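# Stand three plates upright on the rack's upper shelf

## Task

Put all three plates upright on the upper shelf of the rack, each resting against the slatted back panel (the one closer to the arm bases) with its food side facing outward. Both blue plates go together as a stack on one half of the shelf and the white plate goes on the other half. When finished, neither arm may be in contact with anything on the table.

## Robot and tools

ROBOT. Two arms, left_arm and right_arm, each with a two-finger gripper and a wrist camera. Base roots in the scene frame: left_arm at (+0.021, +0.364, 0) m, right_arm at (-0.002, -0.332, 0) m, both turned only slightly about z. A two-camera stand is fixed to the floor behind the arms. A gripper's fingers point along its own +z and close along its own y. end_effector_position is the point midway between the finger pads, roughly 1 cm short of the fingertips. Contact by a wrist-camera cable counts as the arm touching.

FRAMES. Scene frame: origin at table-top height midway between the nominal bases, +z up, +x outward over the table, left_arm on the +y side (arm names do not match image left/right). Reported hand positions (metres), quaternions (wxyz), velocities and move targets use the scene frame. All pose offsets you send are along the current Hand target's own axes, not the scene axes.

execute_actions(actions, cameras). actions is a list of actions; each action is a table of 1 to 15 rows, one row per 1/30 s control step; a table with fewer rows repeats its final row until step 15. Every row is one flat list of 14 numbers, each in [-1, 1], covering both arms even if one stays still: left_arm dx, dy, dz, rx, ry, rz, opening, then right_arm in the same order. dx..rz are an offset (not a pose) from that arm's Hand target as it was when the action began; every row in the action is measured from that same start, not added to the prior row. A new action or call starts from the updated Hand target, so sending the same offset again moves further. Scale: 1.0 equals 0.6 m for dx, dy, dz and 180 degrees for rx, ry, rz, which form one rotation vector. opening is absolute: +1 fully open (0.094 m), -1 closed. To leave an arm alone, send six zeros and repeat its current opening (a 0 opening is a real command). cameras: list of names, ["all"], or []; images come by default only when actions is empty.

move(target, speed, blend, opening_speed, grip_force, blocking, cameras). target is one 14-number row or a list of up to 15 rows, same layout and scale as above; every row is an offset from the same starting Hand targets, not from the previous row. The grippers travel straight lines; the whole move is capped at 10 s. speed: m/s, 0.002 to 4.3, default 0.25 (turn rate limit is twice it in rad/s); one number or one per target. blend: corner rounding in m for a list; 0 stops at each target. opening_speed: fraction of the -1..+1 scale per second, at least 0.2; use it to close gently. grip_force: newtons per pad, 10 to 50, one value or one per arm; it persists, and below full force closing is slow. blocking=false returns after about 0.5 s while motion continues. Openings changed at a later target are applied on arrival. The result adds a move: line: done, off_target, moving, held or fault, plus limits such as paced (pose clipped) or held (steps withheld). Moves do not avoid obstacles or the other arm.

wait(seconds 0 to 3600, cameras) runs time without new commands; a running move continues. stop(cameras) brakes a running move. zoom_image(camera, region [x0, y0, x1, y1] in pixels, at most 504 wide and high) enlarges the newest image of cam_head_left, cam_head_right, cam_left_wrist or cam_right_wrist. read_manual(section="licences") only returns licence text. finished_scene(scene) closes the current scene (integer 1 to 2) and is final; call nothing after it in that reply.

RESULTS. Hand target is the last commanded pose after clipping; next offsets start from it. The gripper often stops short of it; looking or waiting will not close that gap, so send the remaining distance as a new offset. Orientation commands are clipped to 40 degrees from the measured orientation per step. grip_measured uses the opening scale; it can read slightly wide when empty and narrower than a held part. To release, command an opening clearly above grip_measured. Joint torques are raw drive outputs with offsets and noise; numbers 3 and 4 wrap at ±28 N m. Tool commands shows each tool's current command. Joint velocities may be marked within noise.

CAMERAS. cam_head_left and cam_head_right (896x504) on a shared bar; cam_left_wrist and cam_right_wrist (672x504, fisheye), whose poses follow their arms.

AVOID. Anything leaving the table (task fails). Dropping plates, releasing them while they move, fast contacts, slams and hard pushes against the rack or table. Any contact or pressing between the two arms or grippers, including closing one gripper on the other's fingers; the clearance check does not protect grippers or wrist cameras. Force on camera cables. Paths passing near an arm's own base (elbow can swing quickly); route around it. An arm pressing on something keeps pushing until commanded back past its gripper. Long holds, stretched reach or pushing at unreachable poses heat motors; at 100 °C that arm drops and stops for 30 to 60 s or more. A loose object may occasionally be nudged by an outside push.

Each tool is called after "Emit:" by a JSON object that holds its "method" and its "body".

## Session

Emit:
{"method": "execute_actions", "body": {"actions": []}}

Emit:
{"method": "zoom_image", "body": {"camera": "cam_head_left", "region": [370, 130, 650, 340]}}

Emit:
{"method": "zoom_image", "body": {"camera": "cam_head_right", "region": [370, 130, 650, 340]}}

Scene clock: 0.00 s.
left_arm: end_effector_position=(+0.8932, +0.7289, +0.2594) grip_measured=+1.000 end_effector_quat_wxyz=(+0.399, +0.073, +0.826, +0.391) | right_arm: end_effector_position=(+0.3328, -0.4489, +0.2560) grip_measured=+1.000 end_effector_quat_wxyz=(+0.492, +0.187, +0.810, +0.258)
Joint positions: left_arm=[0.328 2.38 2.412 -0.44 -0.322 0.727 0.094] | right_arm=[-0.74 0.799 0.581 -0.42 -0.871 0.196 0.094]
Joint velocities: within noise
Joint torques (N m): no reading
Motor temperatures (°C): left_arm=[37 31 34 28 28 28 28] | right_arm=[28 31 33 27 28 26 26]
Heat: left arm: hottest waist 37 °C; right arm: hottest elbow 33 °C.
Hand target: left_arm +0.8948, +0.7294, +0.2898; +0.417, +0.067, +0.814, +0.399 | right_arm +0.3371, -0.4526, +0.2722; +0.504, +0.178, +0.807, +0.251
Tool commands: left_gripper/opening=+1.0 right_gripper/opening=+1.0
camera_calibration:
cam_left_wrist: T_world_to_cam=[[0.23347, -0.76839, -0.59588, 0.49572], [-0.90193, 0.05786, -0.42799, 0.91674], [0.36334, 0.63736, -0.67952, -0.50722]] pos_world=[0.89539, 0.65114, 0.34307]
cam_right_wrist: T_world_to_cam=[[-0.02619, -0.88701, -0.46102, -0.28021], [-0.79607, 0.29744, -0.52707, 0.57939], [0.60464, 0.3532, -0.71391, 0.24803]] pos_world=[0.30393, -0.50849, 0.35327]

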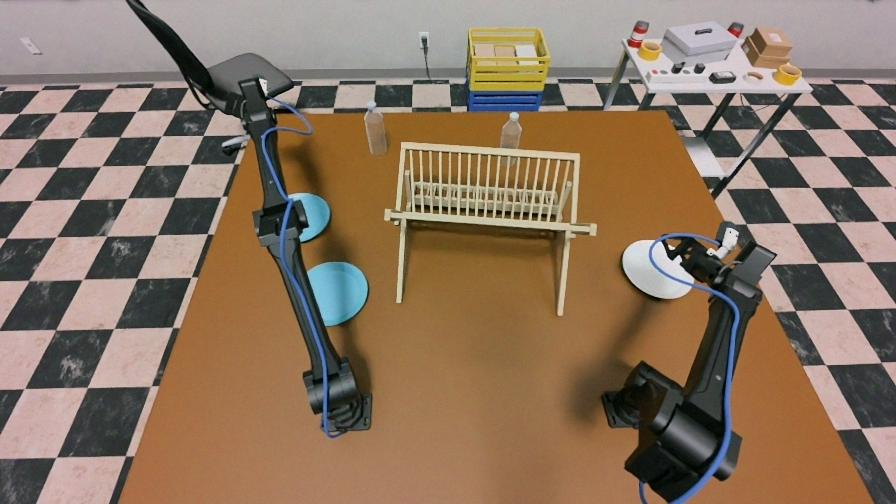

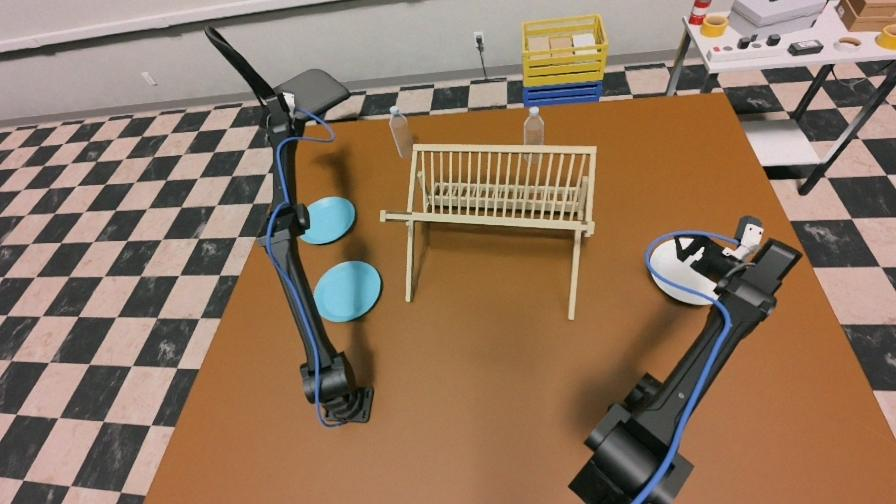

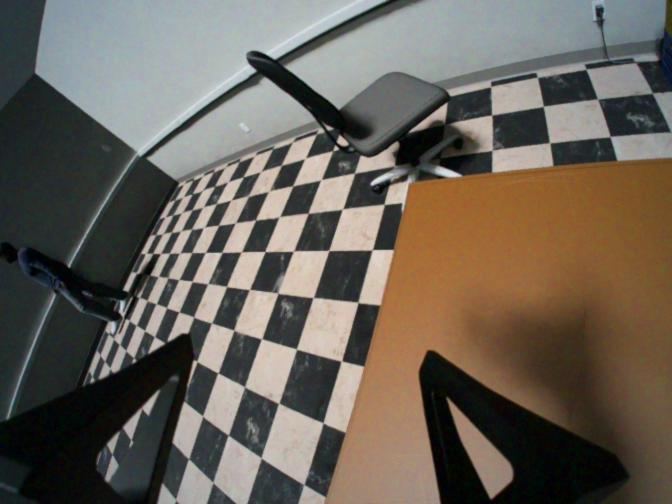

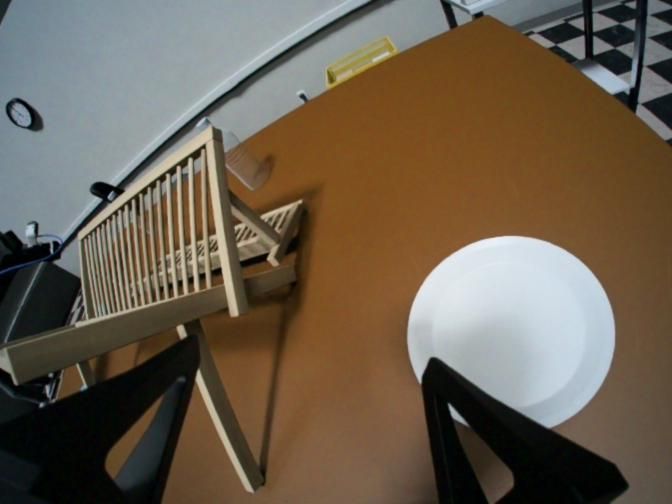

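Scaled by 1.800.

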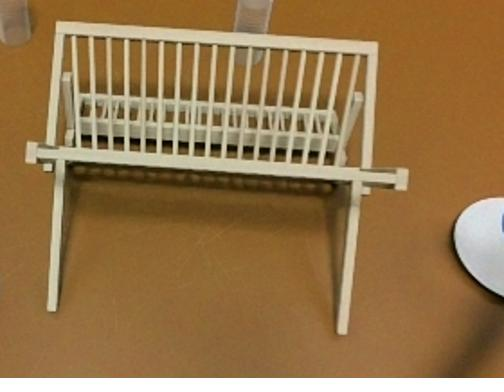

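Scaled by 1.800.

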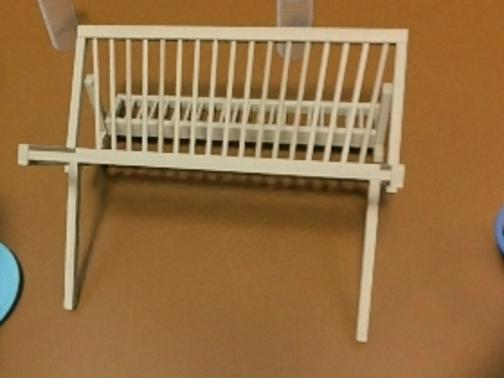

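Emit:
{"method": "move", "body": {"target": [[0.2193,0.203,-0.5308,0.207,0.106,-0.2255,-0.44,-0.036,-0.176,-0.045,-0.0129,0.081,0.1012,-0.44],[0.6448,0.0295,-0.9452,0.4147,0.2121,-0.4511,-0.44,-0.073,-0.352,-0.0897,-0.0258,0.162,0.2025,-0.44],[0.8207,-0.2,-0.8608,0.4147,0.2121,-0.4511,-0.44,0.0872,-0.4755,0.0113,-0.0258,0.162,0.2025,-0.44]], "blend": [0.06,0.05,0], "speed": 0.3, "cameras": ["all"]}}

Scene clock: 55.70 s.
left_arm: end_effector_position=(+0.2241, +0.5579, +0.0699) grip_measured=-0.438 end_effector_quat_wxyz=(+0.187, -0.339, +0.796, -0.465) | right_arm: end_effector_position=(+0.3063, -0.6553, +0.0623) grip_measured=-0.438 end_effector_quat_wxyz=(+0.189, +0.335, +0.797, +0.465)
Joint positions: left_arm=[1.251 1.634 0.771 -1.383 0.881 0.783 0.026] | right_arm=[-1.152 1.94 1.237 -1.405 -0.955 -0.618 0.026]
Joint torques (N m): left_arm=[-1.14 -9.11 5.04 -0.4 0.63 0.15] | right_arm=[1.67 -16.15 5.01 -0.09 -0.75 -0.03]
Motor temperatures (°C): left_arm=[37 45 50 28 27 28 28] | right_arm=[28 31 38 28 28 26 26]
Heat: left arm: hottest elbow 50 °C; right arm: hottest elbow 38 °C.
Hand target: left_arm +0.2268, +0.5599, +0.0693; +0.192, -0.331, +0.800, -0.462 | right_arm +0.3113, -0.6540, +0.0650; +0.193, +0.331, +0.800, +0.462
Off the commanded pose: left_arm 0.003 m, 1 deg | right_arm 0.006 m, 1 deg.
move: done
cam_left_wrist: T_world_to_cam=[[0.41632, -0.20394, 0.88605, -0.05183], [-0.86545, -0.38759, 0.31743, 0.43021], [0.27869, -0.89899, -0.33786, 0.56822]] pos_world=[0.23555, 0.667, 0.10134]
cam_right_wrist: T_world_to_cam=[[-0.27456, -0.48485, -0.83039, -0.19062], [-0.93901, 0.32115, 0.12296, 0.53648], [0.20706, 0.8135, -0.54345, 0.61164]] pos_world=[0.32478, -0.76228, 0.10814]

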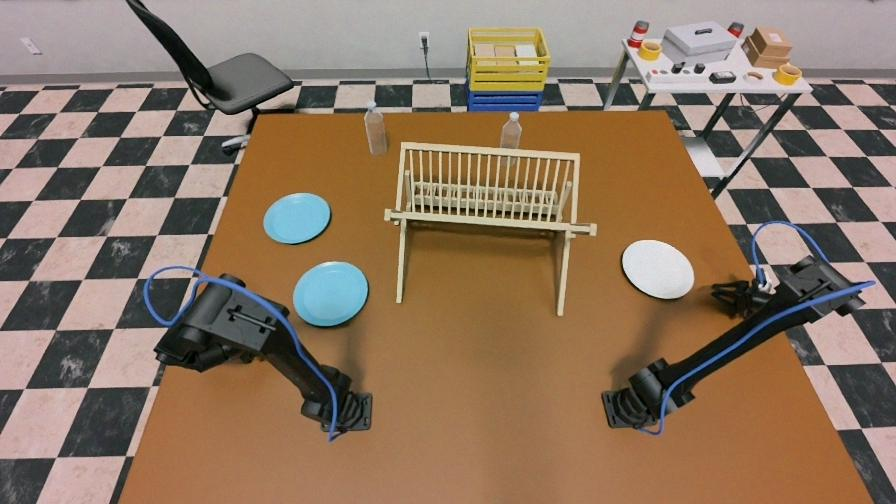

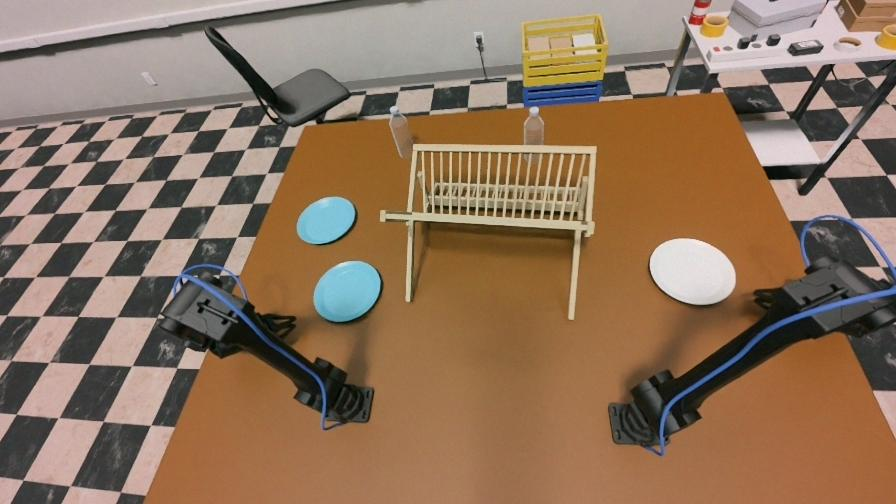

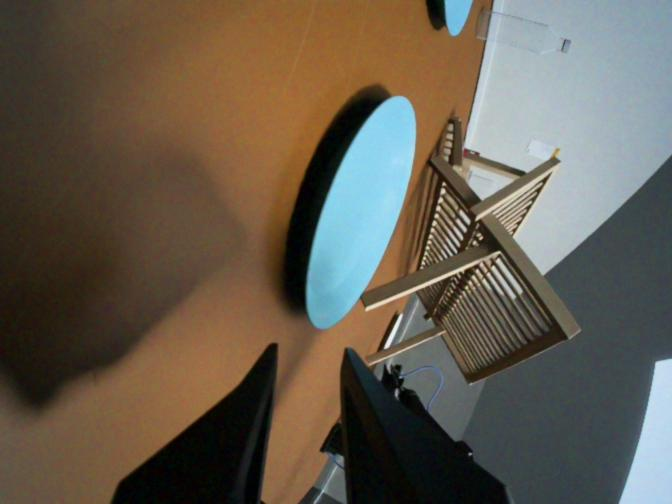

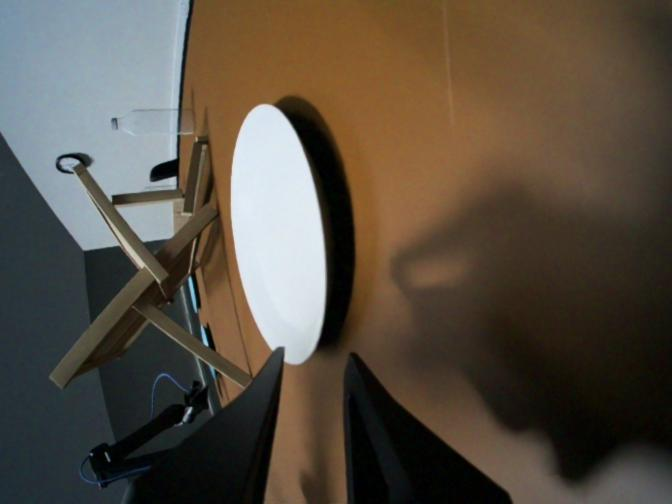

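Emit:
{"method": "move", "body": {"target": [0.0023,0.0028,0.1335,0,0,0,-0.44,-0.0082,-0.002,0.1168,0,0,0,-0.44], "speed": 0.15, "cameras": ["cam_left_wrist","cam_right_wrist"]}}

Scene clock: 69.87 s.
left_arm: end_effector_position=(+0.2735, +0.5120, +0.0301) grip_measured=-0.438 end_effector_quat_wxyz=(+0.194, -0.330, +0.801, -0.460) | right_arm: end_effector_position=(+0.3567, -0.6169, +0.0313) grip_measured=-0.438 end_effector_quat_wxyz=(+0.192, +0.330, +0.801, +0.461)
Joint positions: left_arm=[1.041 1.634 0.643 -1 0.99 0.498 0.026] | right_arm=[-1.018 1.94 1.151 -1.13 -1.008 -0.411 0.026]
Joint torques (N m): left_arm=[-1.55 -7.71 3.97 -0.09 0.72 -0.02] | right_arm=[1.14 -13.98 4.21 -0.05 -0.83 0.06]
Heat: left arm: hottest elbow 46 °C; right arm: hottest elbow 38 °C.
Hand target: left_arm +0.2743, +0.5103, +0.0279; +0.192, -0.331, +0.800, -0.462 | right_arm +0.3573, -0.6150, +0.0290; +0.192, +0.331, +0.800, +0.462
Off the commanded pose: left_arm 0.003 m, 0 deg | right_arm 0.003 m, 0 deg.
move: done
cam_left_wrist: T_world_to_cam=[[0.40149, -0.22623, 0.88748, -0.0311], [-0.87357, -0.38567, 0.29688, 0.46964], [0.27511, -0.89447, -0.35247, 0.49883]] pos_world=[0.28552, 0.62028, 0.06399]
cam_right_wrist: T_world_to_cam=[[-0.26576, -0.49921, -0.82472, -0.19614], [-0.94211, 0.31592, 0.11237, 0.57339], [0.20445, 0.80684, -0.55427, 0.55018]] pos_world=[0.37559, -0.72297, 0.07876]

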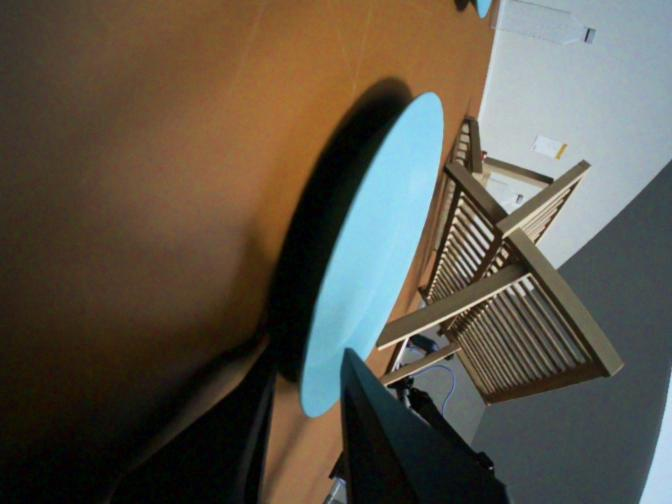

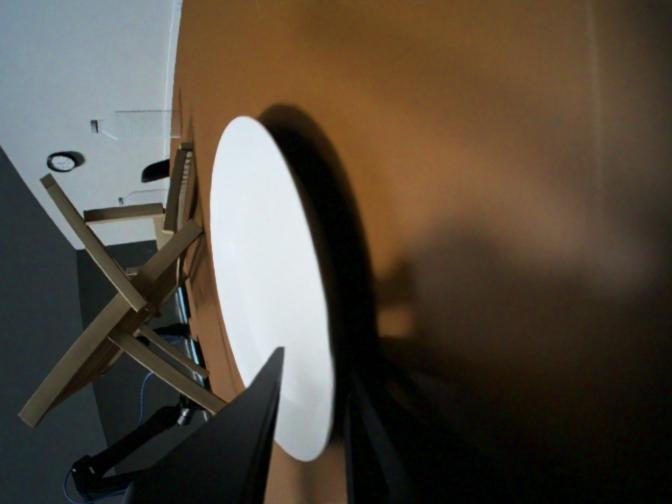

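Emit:
{"method": "move", "body": {"target": [[0,0,0,0,0,0,-1,0,0,0,0,0,0,-1],[0,-0.1732,-0.0998,0,0,0,-1,0,0.189,-0.109,0,0,0,-1],[-0.2533,-0.2183,-0.0375,0,0,0,-1,0.1442,0.561,-0.2312,0,0,0,-1],[-0.506,-0.181,0.0753,0,0,0,-1,0.5058,0.875,0.1958,0.2176,-0.0012,0.2051,-1]], "blend": [0,0.04,0.05,0], "speed": 0.2, "opening_speed": 0.5, "cameras": ["all"]}}

Scene clock: 97.30 s.
left_arm: end_effector_position=(+0.5334, +0.6471, +0.0806) grip_measured=-0.965 end_effector_quat_wxyz=(+0.167, -0.348, +0.796, -0.465) | right_arm: end_effector_position=(+0.3945, -0.1469, +0.3907) grip_measured=-0.918 end_effector_quat_wxyz=(-0.098, +0.614, +0.763, +0.178)
Joint positions: left_arm=[0.754 2.007 1.451 -1.026 1.035 -0.054 0.002] | right_arm=[0.276 1.391 1.677 -1.662 -0.362 1.688 0.004]
Joint torques (N m): left_arm=[-1.38 -16.26 11.41 0.68 1.28 -0.05] | right_arm=[2.14 -10.81 13.42 0.25 -0.3 0.09]
Motor temperatures (°C): left_arm=[37 39 43 28 29 28 29] | right_arm=[27 32 38 27 29 26 27]
Heat: left arm: hottest elbow 43 °C; right arm: hottest elbow 38 °C.
Hand target: left_arm +0.5550, +0.6588, +0.0999; +0.192, -0.331, +0.800, -0.462 | right_arm +0.3992, -0.1429, +0.4249; -0.079, +0.607, +0.762, +0.208
Off the commanded pose: left_arm 0.031 m, 4 deg | right_arm 0.035 m, 4 deg.
move: off_target (left_arm, right_arm)
cam_left_wrist: T_world_to_cam=[[0.45082, -0.19136, 0.87186, -0.19731], [-0.85362, -0.37795, 0.35844, 0.71323], [0.26093, -0.90583, -0.33374, 0.57948]] pos_world=[0.54658, 0.75672, 0.10977]
cam_right_wrist: T_world_to_cam=[[-0.92493, -0.34567, -0.15819, 0.36707], [-0.34927, 0.60846, 0.71259, -0.00524], [-0.15007, 0.71435, -0.68351, 0.53922]] pos_world=[0.4186, -0.25512, 0.43036]

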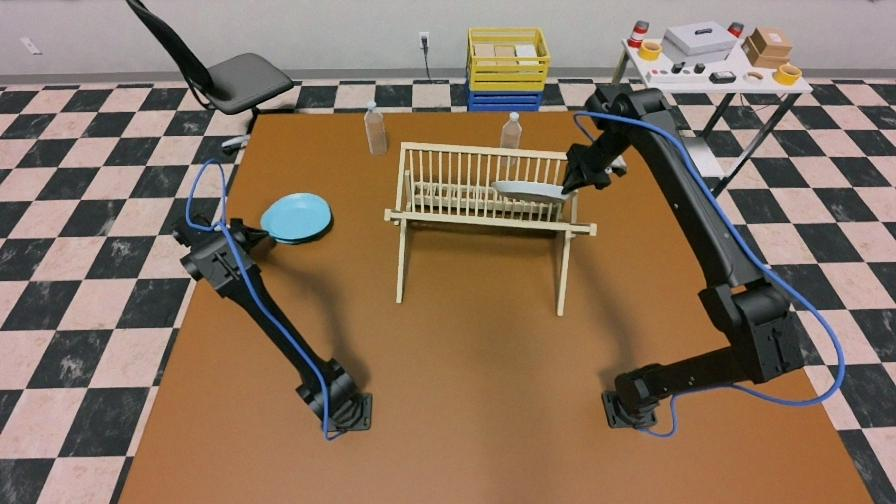

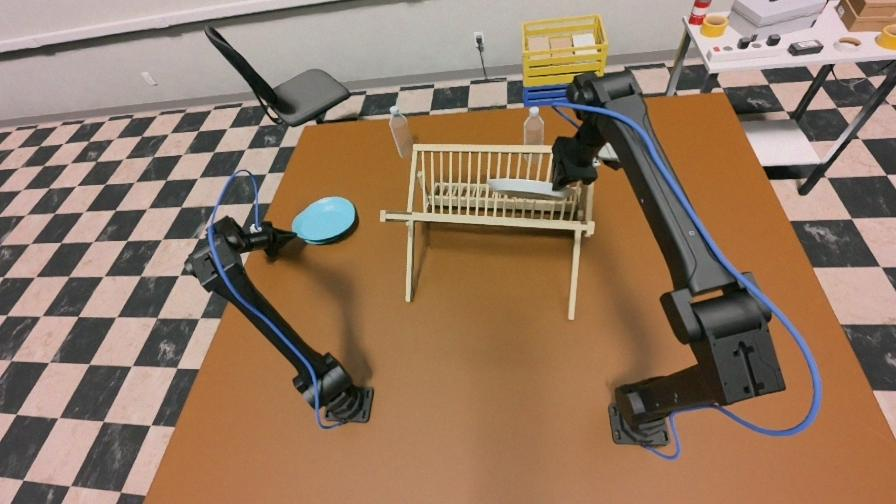

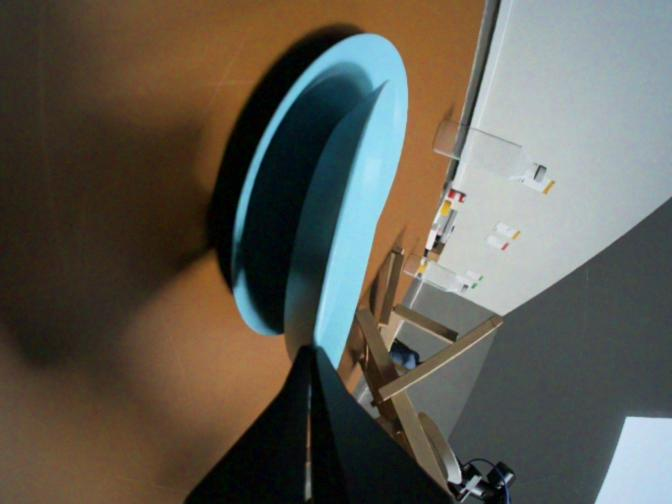

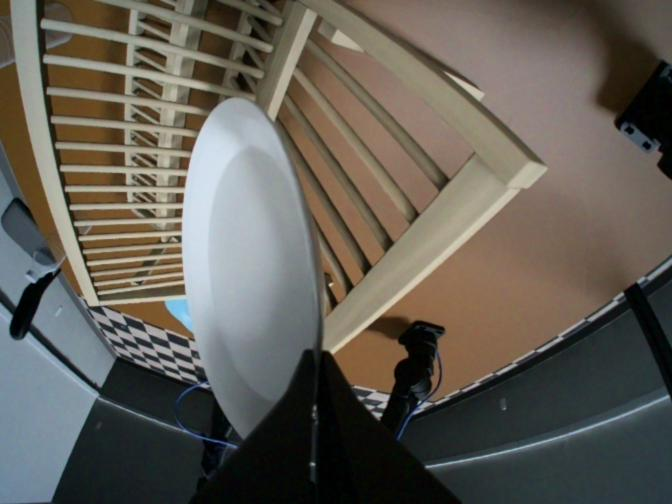

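Emit:
{"method": "zoom_image", "body": {"camera": "cam_head_left", "region": [240, 170, 360, 260]}}

Emit:
{"method": "zoom_image", "body": {"camera": "cam_head_right", "region": [270, 170, 390, 260]}}

Emit:
{"method": "zoom_image", "body": {"camera": "cam_head_left", "region": [380, 130, 640, 280]}}

Scaled by 4.200.

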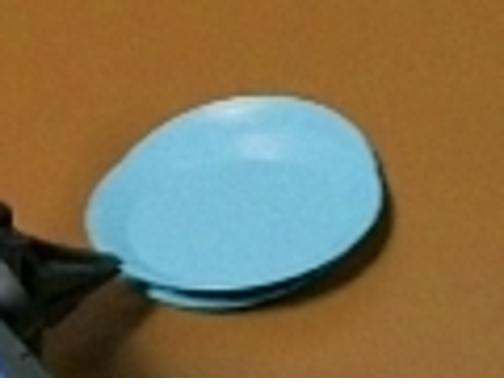

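Scaled by 4.200.

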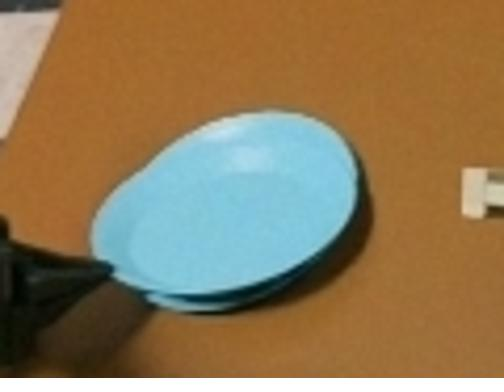

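Scaled by 1.938.

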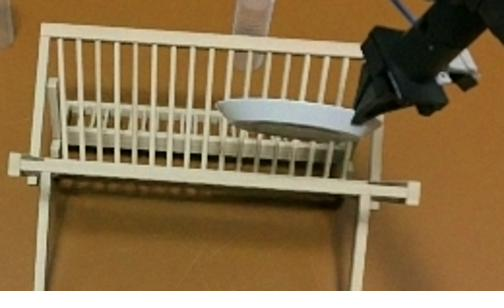

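Emit:
{"method": "move", "body": {"target": [-0.0368,0.0498,0.0407,0,0,0,-1,-0.0487,-0.0102,0.1173,0,0,0,-1], "speed": 0.12, "cameras": ["all"]}}

Emit:
{"method": "zoom_image", "body": {"camera": "cam_head_left", "region": [380, 130, 640, 280]}}

Emit:
{"method": "zoom_image", "body": {"camera": "cam_head_left", "region": [240, 170, 360, 260]}}

Emit:
{"method": "zoom_image", "body": {"camera": "cam_head_right", "region": [270, 170, 390, 260]}}

Emit:
{"method": "zoom_image", "body": {"camera": "cam_head_right", "region": [380, 130, 640, 280]}}

Scene clock: 124.87 s.
left_arm: end_effector_position=(+0.5545, +0.6592, +0.0480) grip_measured=-0.965 end_effector_quat_wxyz=(+0.173, -0.343, +0.797, -0.466) | right_arm: end_effector_position=(+0.4093, -0.1425, +0.3353) grip_measured=-0.918 end_effector_quat_wxyz=(-0.092, +0.612, +0.763, +0.187)
Joint positions: left_arm=[0.744 2.101 1.511 -0.969 1.039 -0.064 0.002] | right_arm=[0.276 1.387 1.522 -1.49 -0.362 1.688 0.004]
Joint torques (N m): left_arm=[-1.73 -16.79 10.99 0.51 1.01 -0.12] | right_arm=[1.26 -11.87 8.34 1.16 -0.27 -0.03]
Heat: left arm: hottest elbow 46 °C; right arm: hottest elbow 42 °C.
Hand target: left_arm +0.5752, +0.6700, +0.0620; +0.192, -0.331, +0.800, -0.462 | right_arm +0.4099, -0.1409, +0.3493; -0.080, +0.608, +0.762, +0.208
Off the commanded pose: left_arm 0.027 m, 3 deg | right_arm 0.014 m, 3 deg.
move: off_target (left_arm, right_arm)
cam_left_wrist: T_world_to_cam=[[0.43793, -0.1987, 0.87677, -0.16436], [-0.86005, -0.37659, 0.34423, 0.75088], [0.26179, -0.90482, -0.33581, 0.57303]] pos_world=[0.56776, 0.76861, 0.07806]
cam_right_wrist: T_world_to_cam=[[-0.92177, -0.34397, -0.17896, 0.37953], [-0.36323, 0.60454, 0.70894, 0.04306], [-0.13566, 0.71848, -0.68218, 0.4947]] pos_world=[0.43259, -0.25092, 0.37487]

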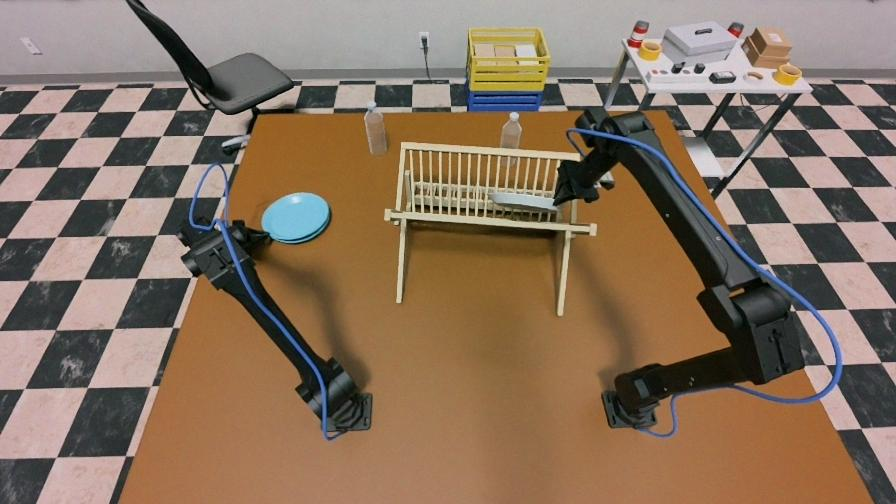

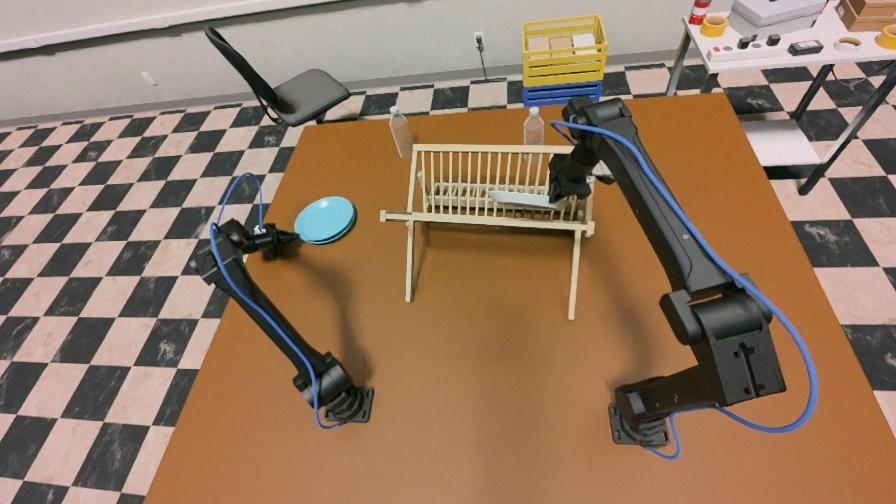

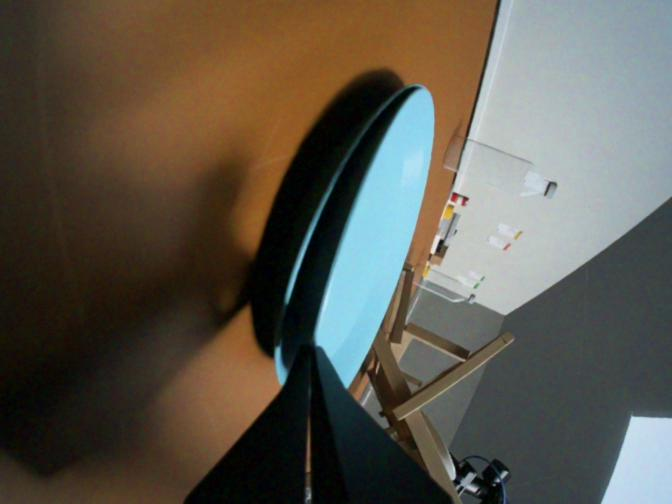

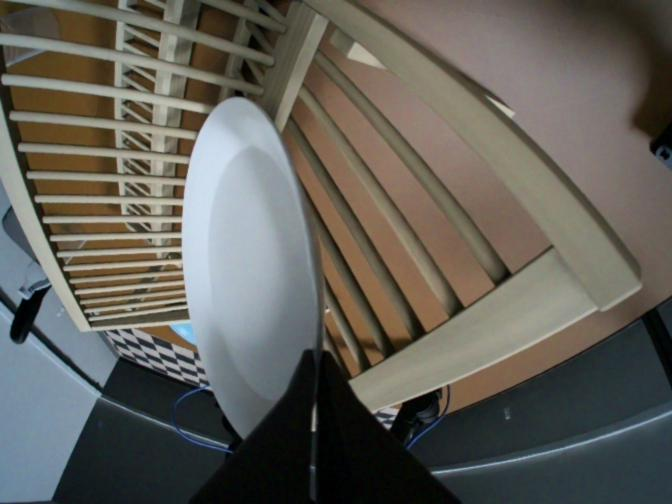

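Scaled by 1.938.

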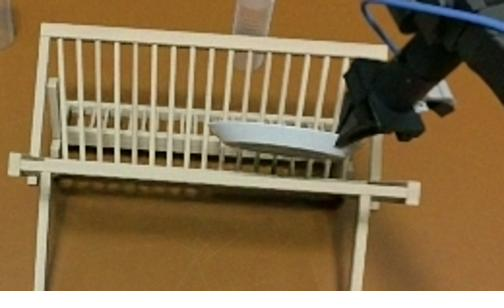

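Scaled by 4.200.

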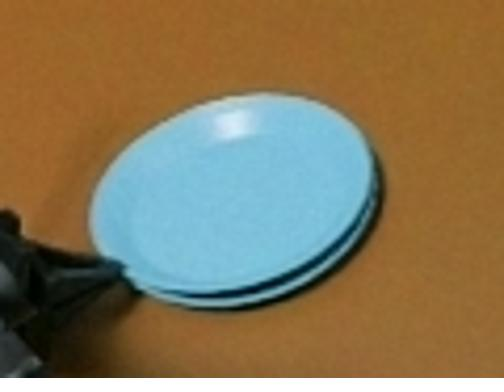

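Scaled by 4.200.

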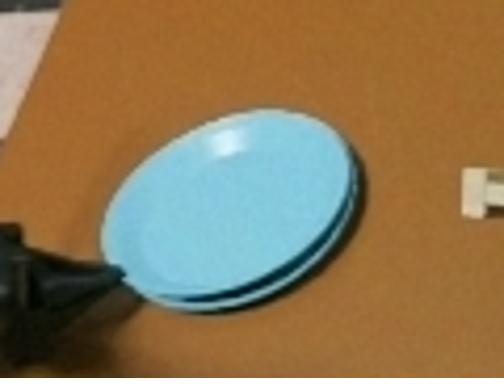

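Scaled by 1.938.

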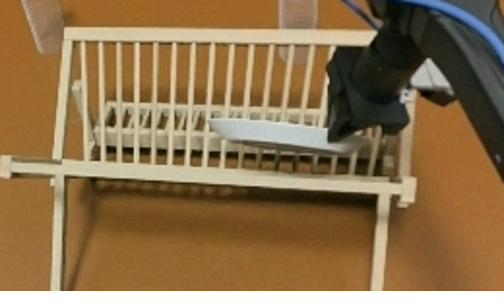

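Emit:
{"method": "move", "body": {"target": [-0.013,0.0231,0.0201,0,0,0,-1,-0.0205,-0.0265,0.0513,-0.008,0.0015,-0.002,-1], "speed": 0.1, "cameras": ["all"]}}

Emit:
{"method": "zoom_image", "body": {"camera": "cam_head_left", "region": [380, 130, 640, 280]}}

Emit:
{"method": "zoom_image", "body": {"camera": "cam_head_left", "region": [240, 170, 360, 260]}}

Emit:
{"method": "zoom_image", "body": {"camera": "cam_head_right", "region": [270, 170, 390, 260]}}

Scene clock: 159.47 s.
left_arm: end_effector_position=(+0.5655, +0.6639, +0.0377) grip_measured=-0.966 end_effector_quat_wxyz=(+0.182, -0.335, +0.799, -0.465) | right_arm: end_effector_position=(+0.4016, -0.1449, +0.2996) grip_measured=-0.918 end_effector_quat_wxyz=(-0.084, +0.610, +0.762, +0.198)
Joint positions: left_arm=[0.738 2.135 1.537 -0.936 1.045 -0.066 0.002] | right_arm=[0.276 1.341 1.379 -1.365 -0.362 1.691 0.004]
Joint torques (N m): left_arm=[-1.44 -16.32 10.66 0.64 0.74 -0.18] | right_arm=[1.08 -11.05 8.17 1.57 -0.37 0.02]
Motor temperatures (°C): left_arm=[36 39 52 27 30 28 31] | right_arm=[27 32 42 27 28 26 29]
Heat: left arm: hottest elbow 52 °C; right arm: hottest elbow 42 °C.
Hand target: left_arm +0.5832, +0.6730, +0.0440; +0.192, -0.331, +0.800, -0.462 | right_arm +0.4018, -0.1419, +0.3136; -0.073, +0.606, +0.762, +0.219
Off the commanded pose: left_arm 0.021 m, 1 deg | right_arm 0.014 m, 3 deg.
move: off_target (left_arm, right_arm)
cam_left_wrist: T_world_to_cam=[[0.41843, -0.21164, 0.88325, -0.13984], [-0.86899, -0.37609, 0.32156, 0.77126], [0.26413, -0.90209, -0.34128, 0.56794]] pos_world=[0.57873, 0.7728, 0.06933]
cam_right_wrist: T_world_to_cam=[[-0.91765, -0.34005, -0.20561, 0.37208], [-0.38002, 0.59972, 0.70421, 0.07456], [-0.11615, 0.72436, -0.67957, 0.46321]] pos_world=[0.42358, -0.25372, 0.33878]

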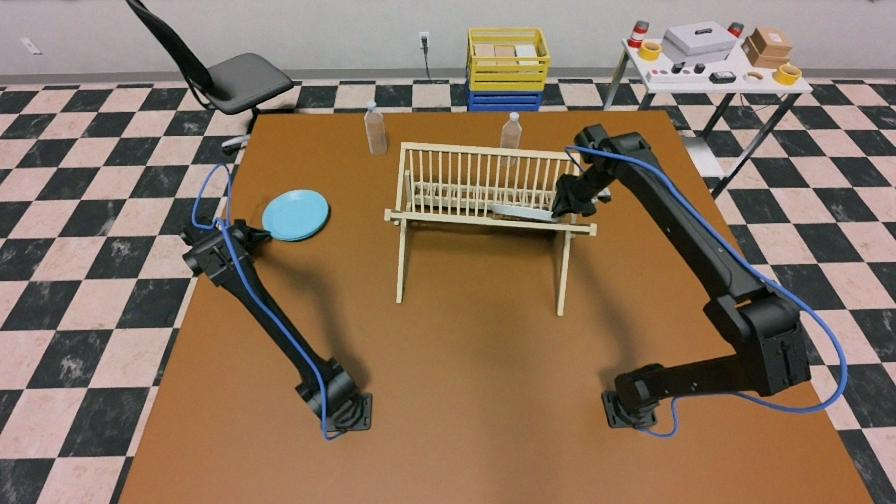

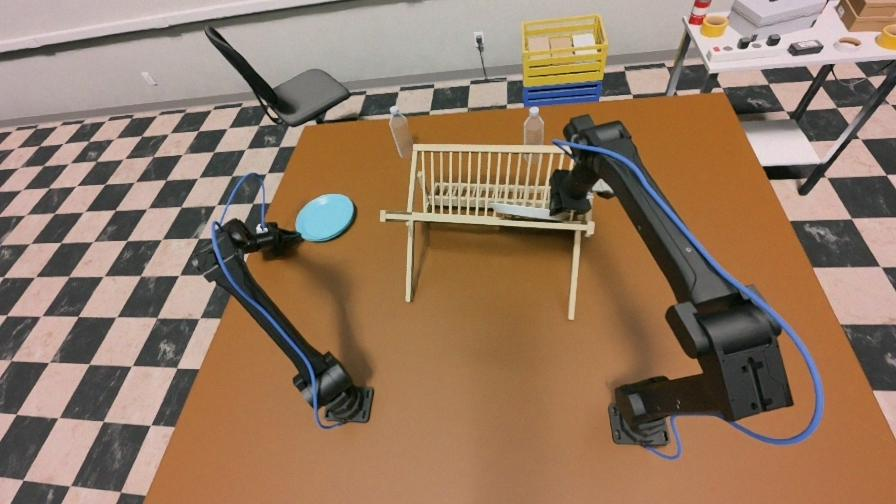

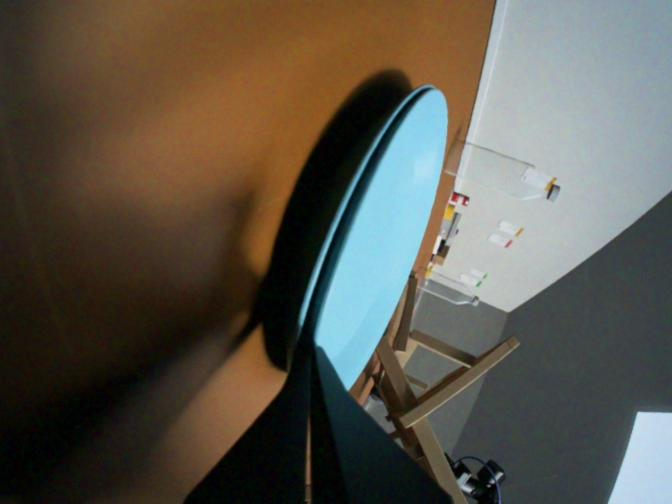

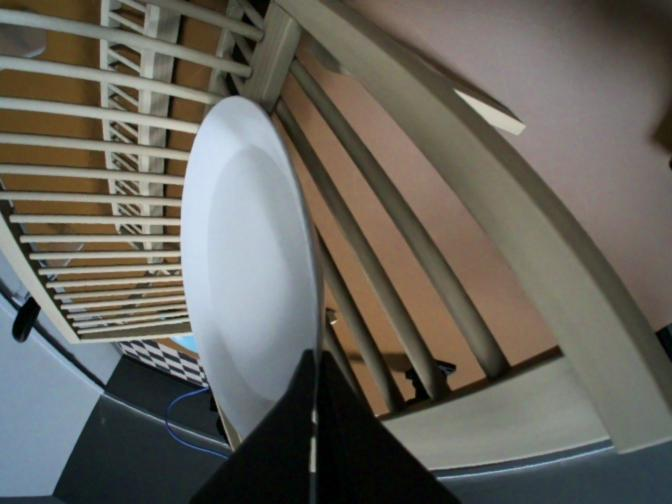

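Scaled by 1.938.

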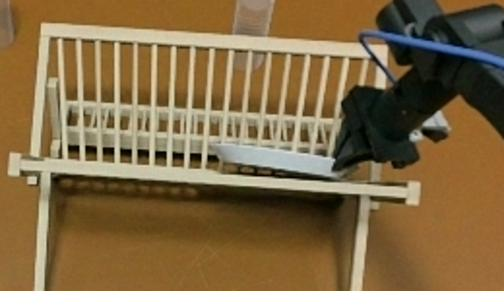

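Scaled by 4.200.

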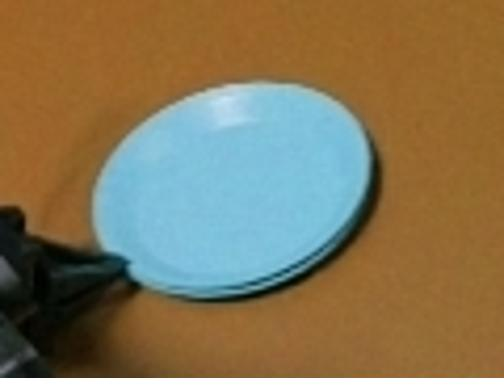

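Scaled by 4.200.

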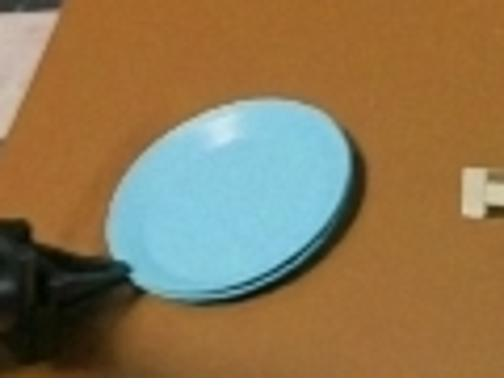

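Emit:
{"method": "move", "body": {"target": [[0,-0.0072,-0.0042,0,0,0,-0.8,-0.0047,-0.0033,0.0157,0,0,0,-1],[0,-0.0072,-0.1042,0,0,0,-0.44,-0.0047,-0.0033,0.0157,0,0,0,-1]], "speed": 0.1, "opening_speed": 0.5, "cameras": ["all"]}}

Emit:
{"method": "zoom_image", "body": {"camera": "cam_head_left", "region": [380, 130, 640, 280]}}

Emit:
{"method": "zoom_image", "body": {"camera": "cam_head_left", "region": [240, 170, 360, 260]}}

Emit:
{"method": "zoom_image", "body": {"camera": "cam_head_right", "region": [270, 170, 390, 260]}}

Scene clock: 175.50 s.
left_arm: end_effector_position=(+0.5334, +0.6975, +0.0605) grip_measured=-0.442 end_effector_quat_wxyz=(+0.171, -0.347, +0.793, -0.471) | right_arm: end_effector_position=(+0.4013, -0.1448, +0.2944) grip_measured=-0.918 end_effector_quat_wxyz=(-0.082, +0.609, +0.762, +0.202)
Joint positions: left_arm=[0.816 2.135 1.604 -1.153 1.046 0.067 0.026] | right_arm=[0.276 1.334 1.357 -1.34 -0.362 1.692 0.004]
Joint torques (N m): left_arm=[-1.14 -17.9 10.62 -0.27 0.73 0.15] | right_arm=[2.2 -10.99 7.87 1.61 -0.26 0.06]
Heat: left arm: hottest elbow 52 °C; right arm: hottest elbow 41 °C.
Hand target: left_arm +0.5464, +0.7098, +0.0789; +0.192, -0.330, +0.800, -0.462 | right_arm +0.4021, -0.1408, +0.3036; -0.073, +0.606, +0.761, +0.219
Off the commanded pose: left_arm 0.026 m, 3 deg | right_arm 0.010 m, 2 deg.
move: off_target (left_arm); target 2's new opening was sent with left_arm's hand 0.026 m and 3 deg from that target
cam_left_wrist: T_world_to_cam=[[0.44063, -0.18267, 0.8789, -0.17116], [-0.85718, -0.37641, 0.35151, 0.7408], [0.26662, -0.90826, -0.32244, 0.6164]] pos_world=[0.54607, 0.80743, 0.08879]
cam_right_wrist: T_world_to_cam=[[-0.91591, -0.33884, -0.21516, 0.37305], [-0.3861, 0.59729, 0.70297, 0.08052], [-0.10968, 0.72693, -0.67789, 0.4569]] pos_world=[0.42288, -0.25383, 0.33338]

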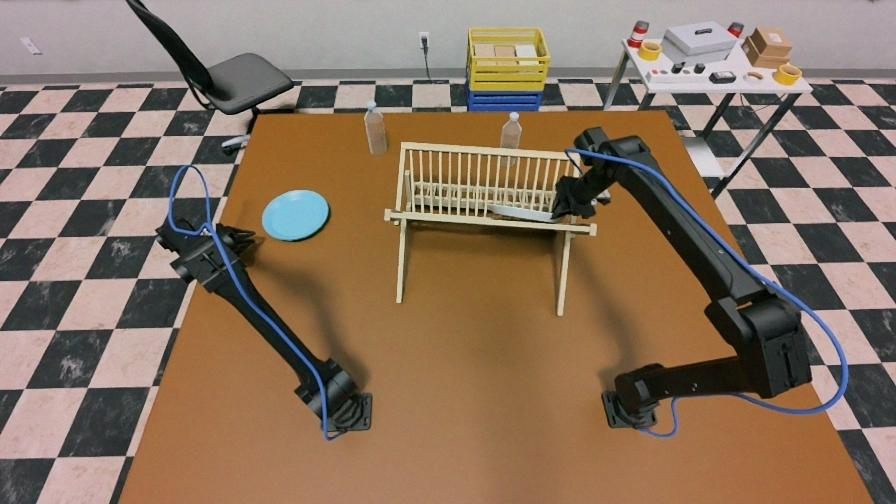

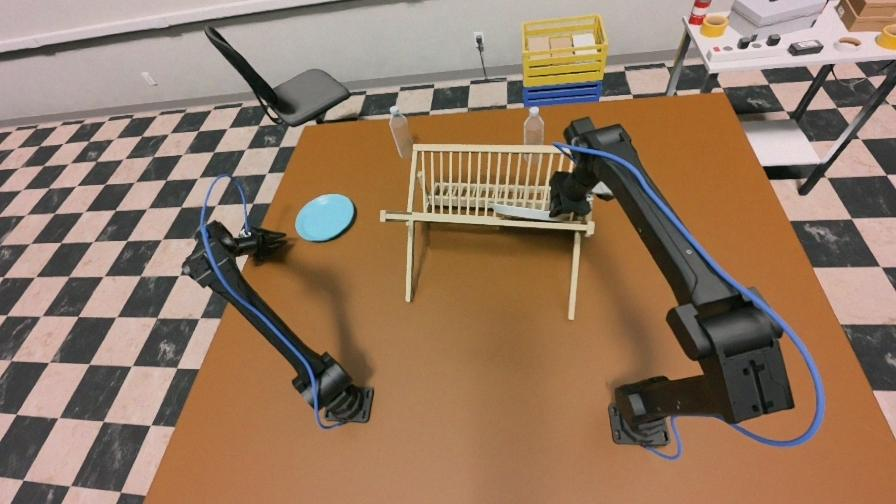

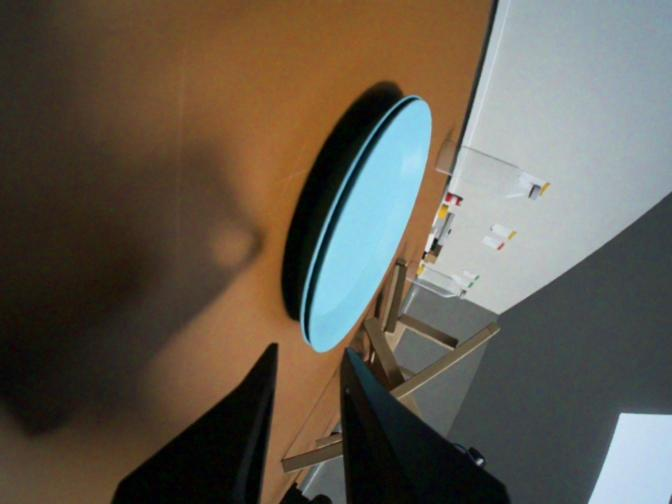

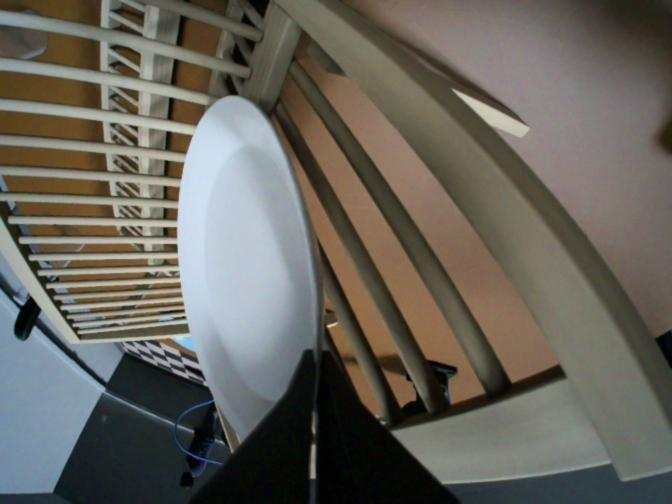

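Scaled by 1.938.

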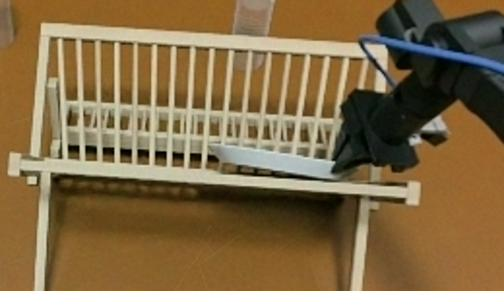

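Scaled by 4.200.

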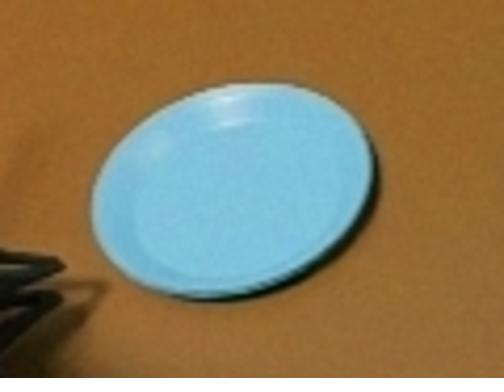

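Scaled by 4.200.

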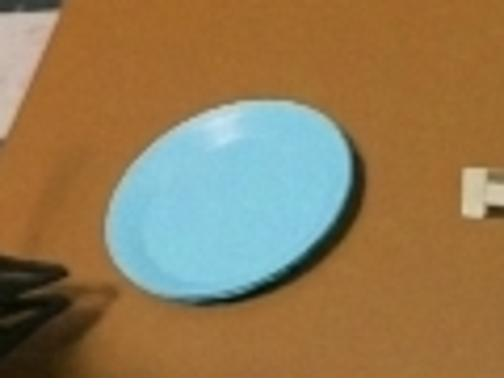

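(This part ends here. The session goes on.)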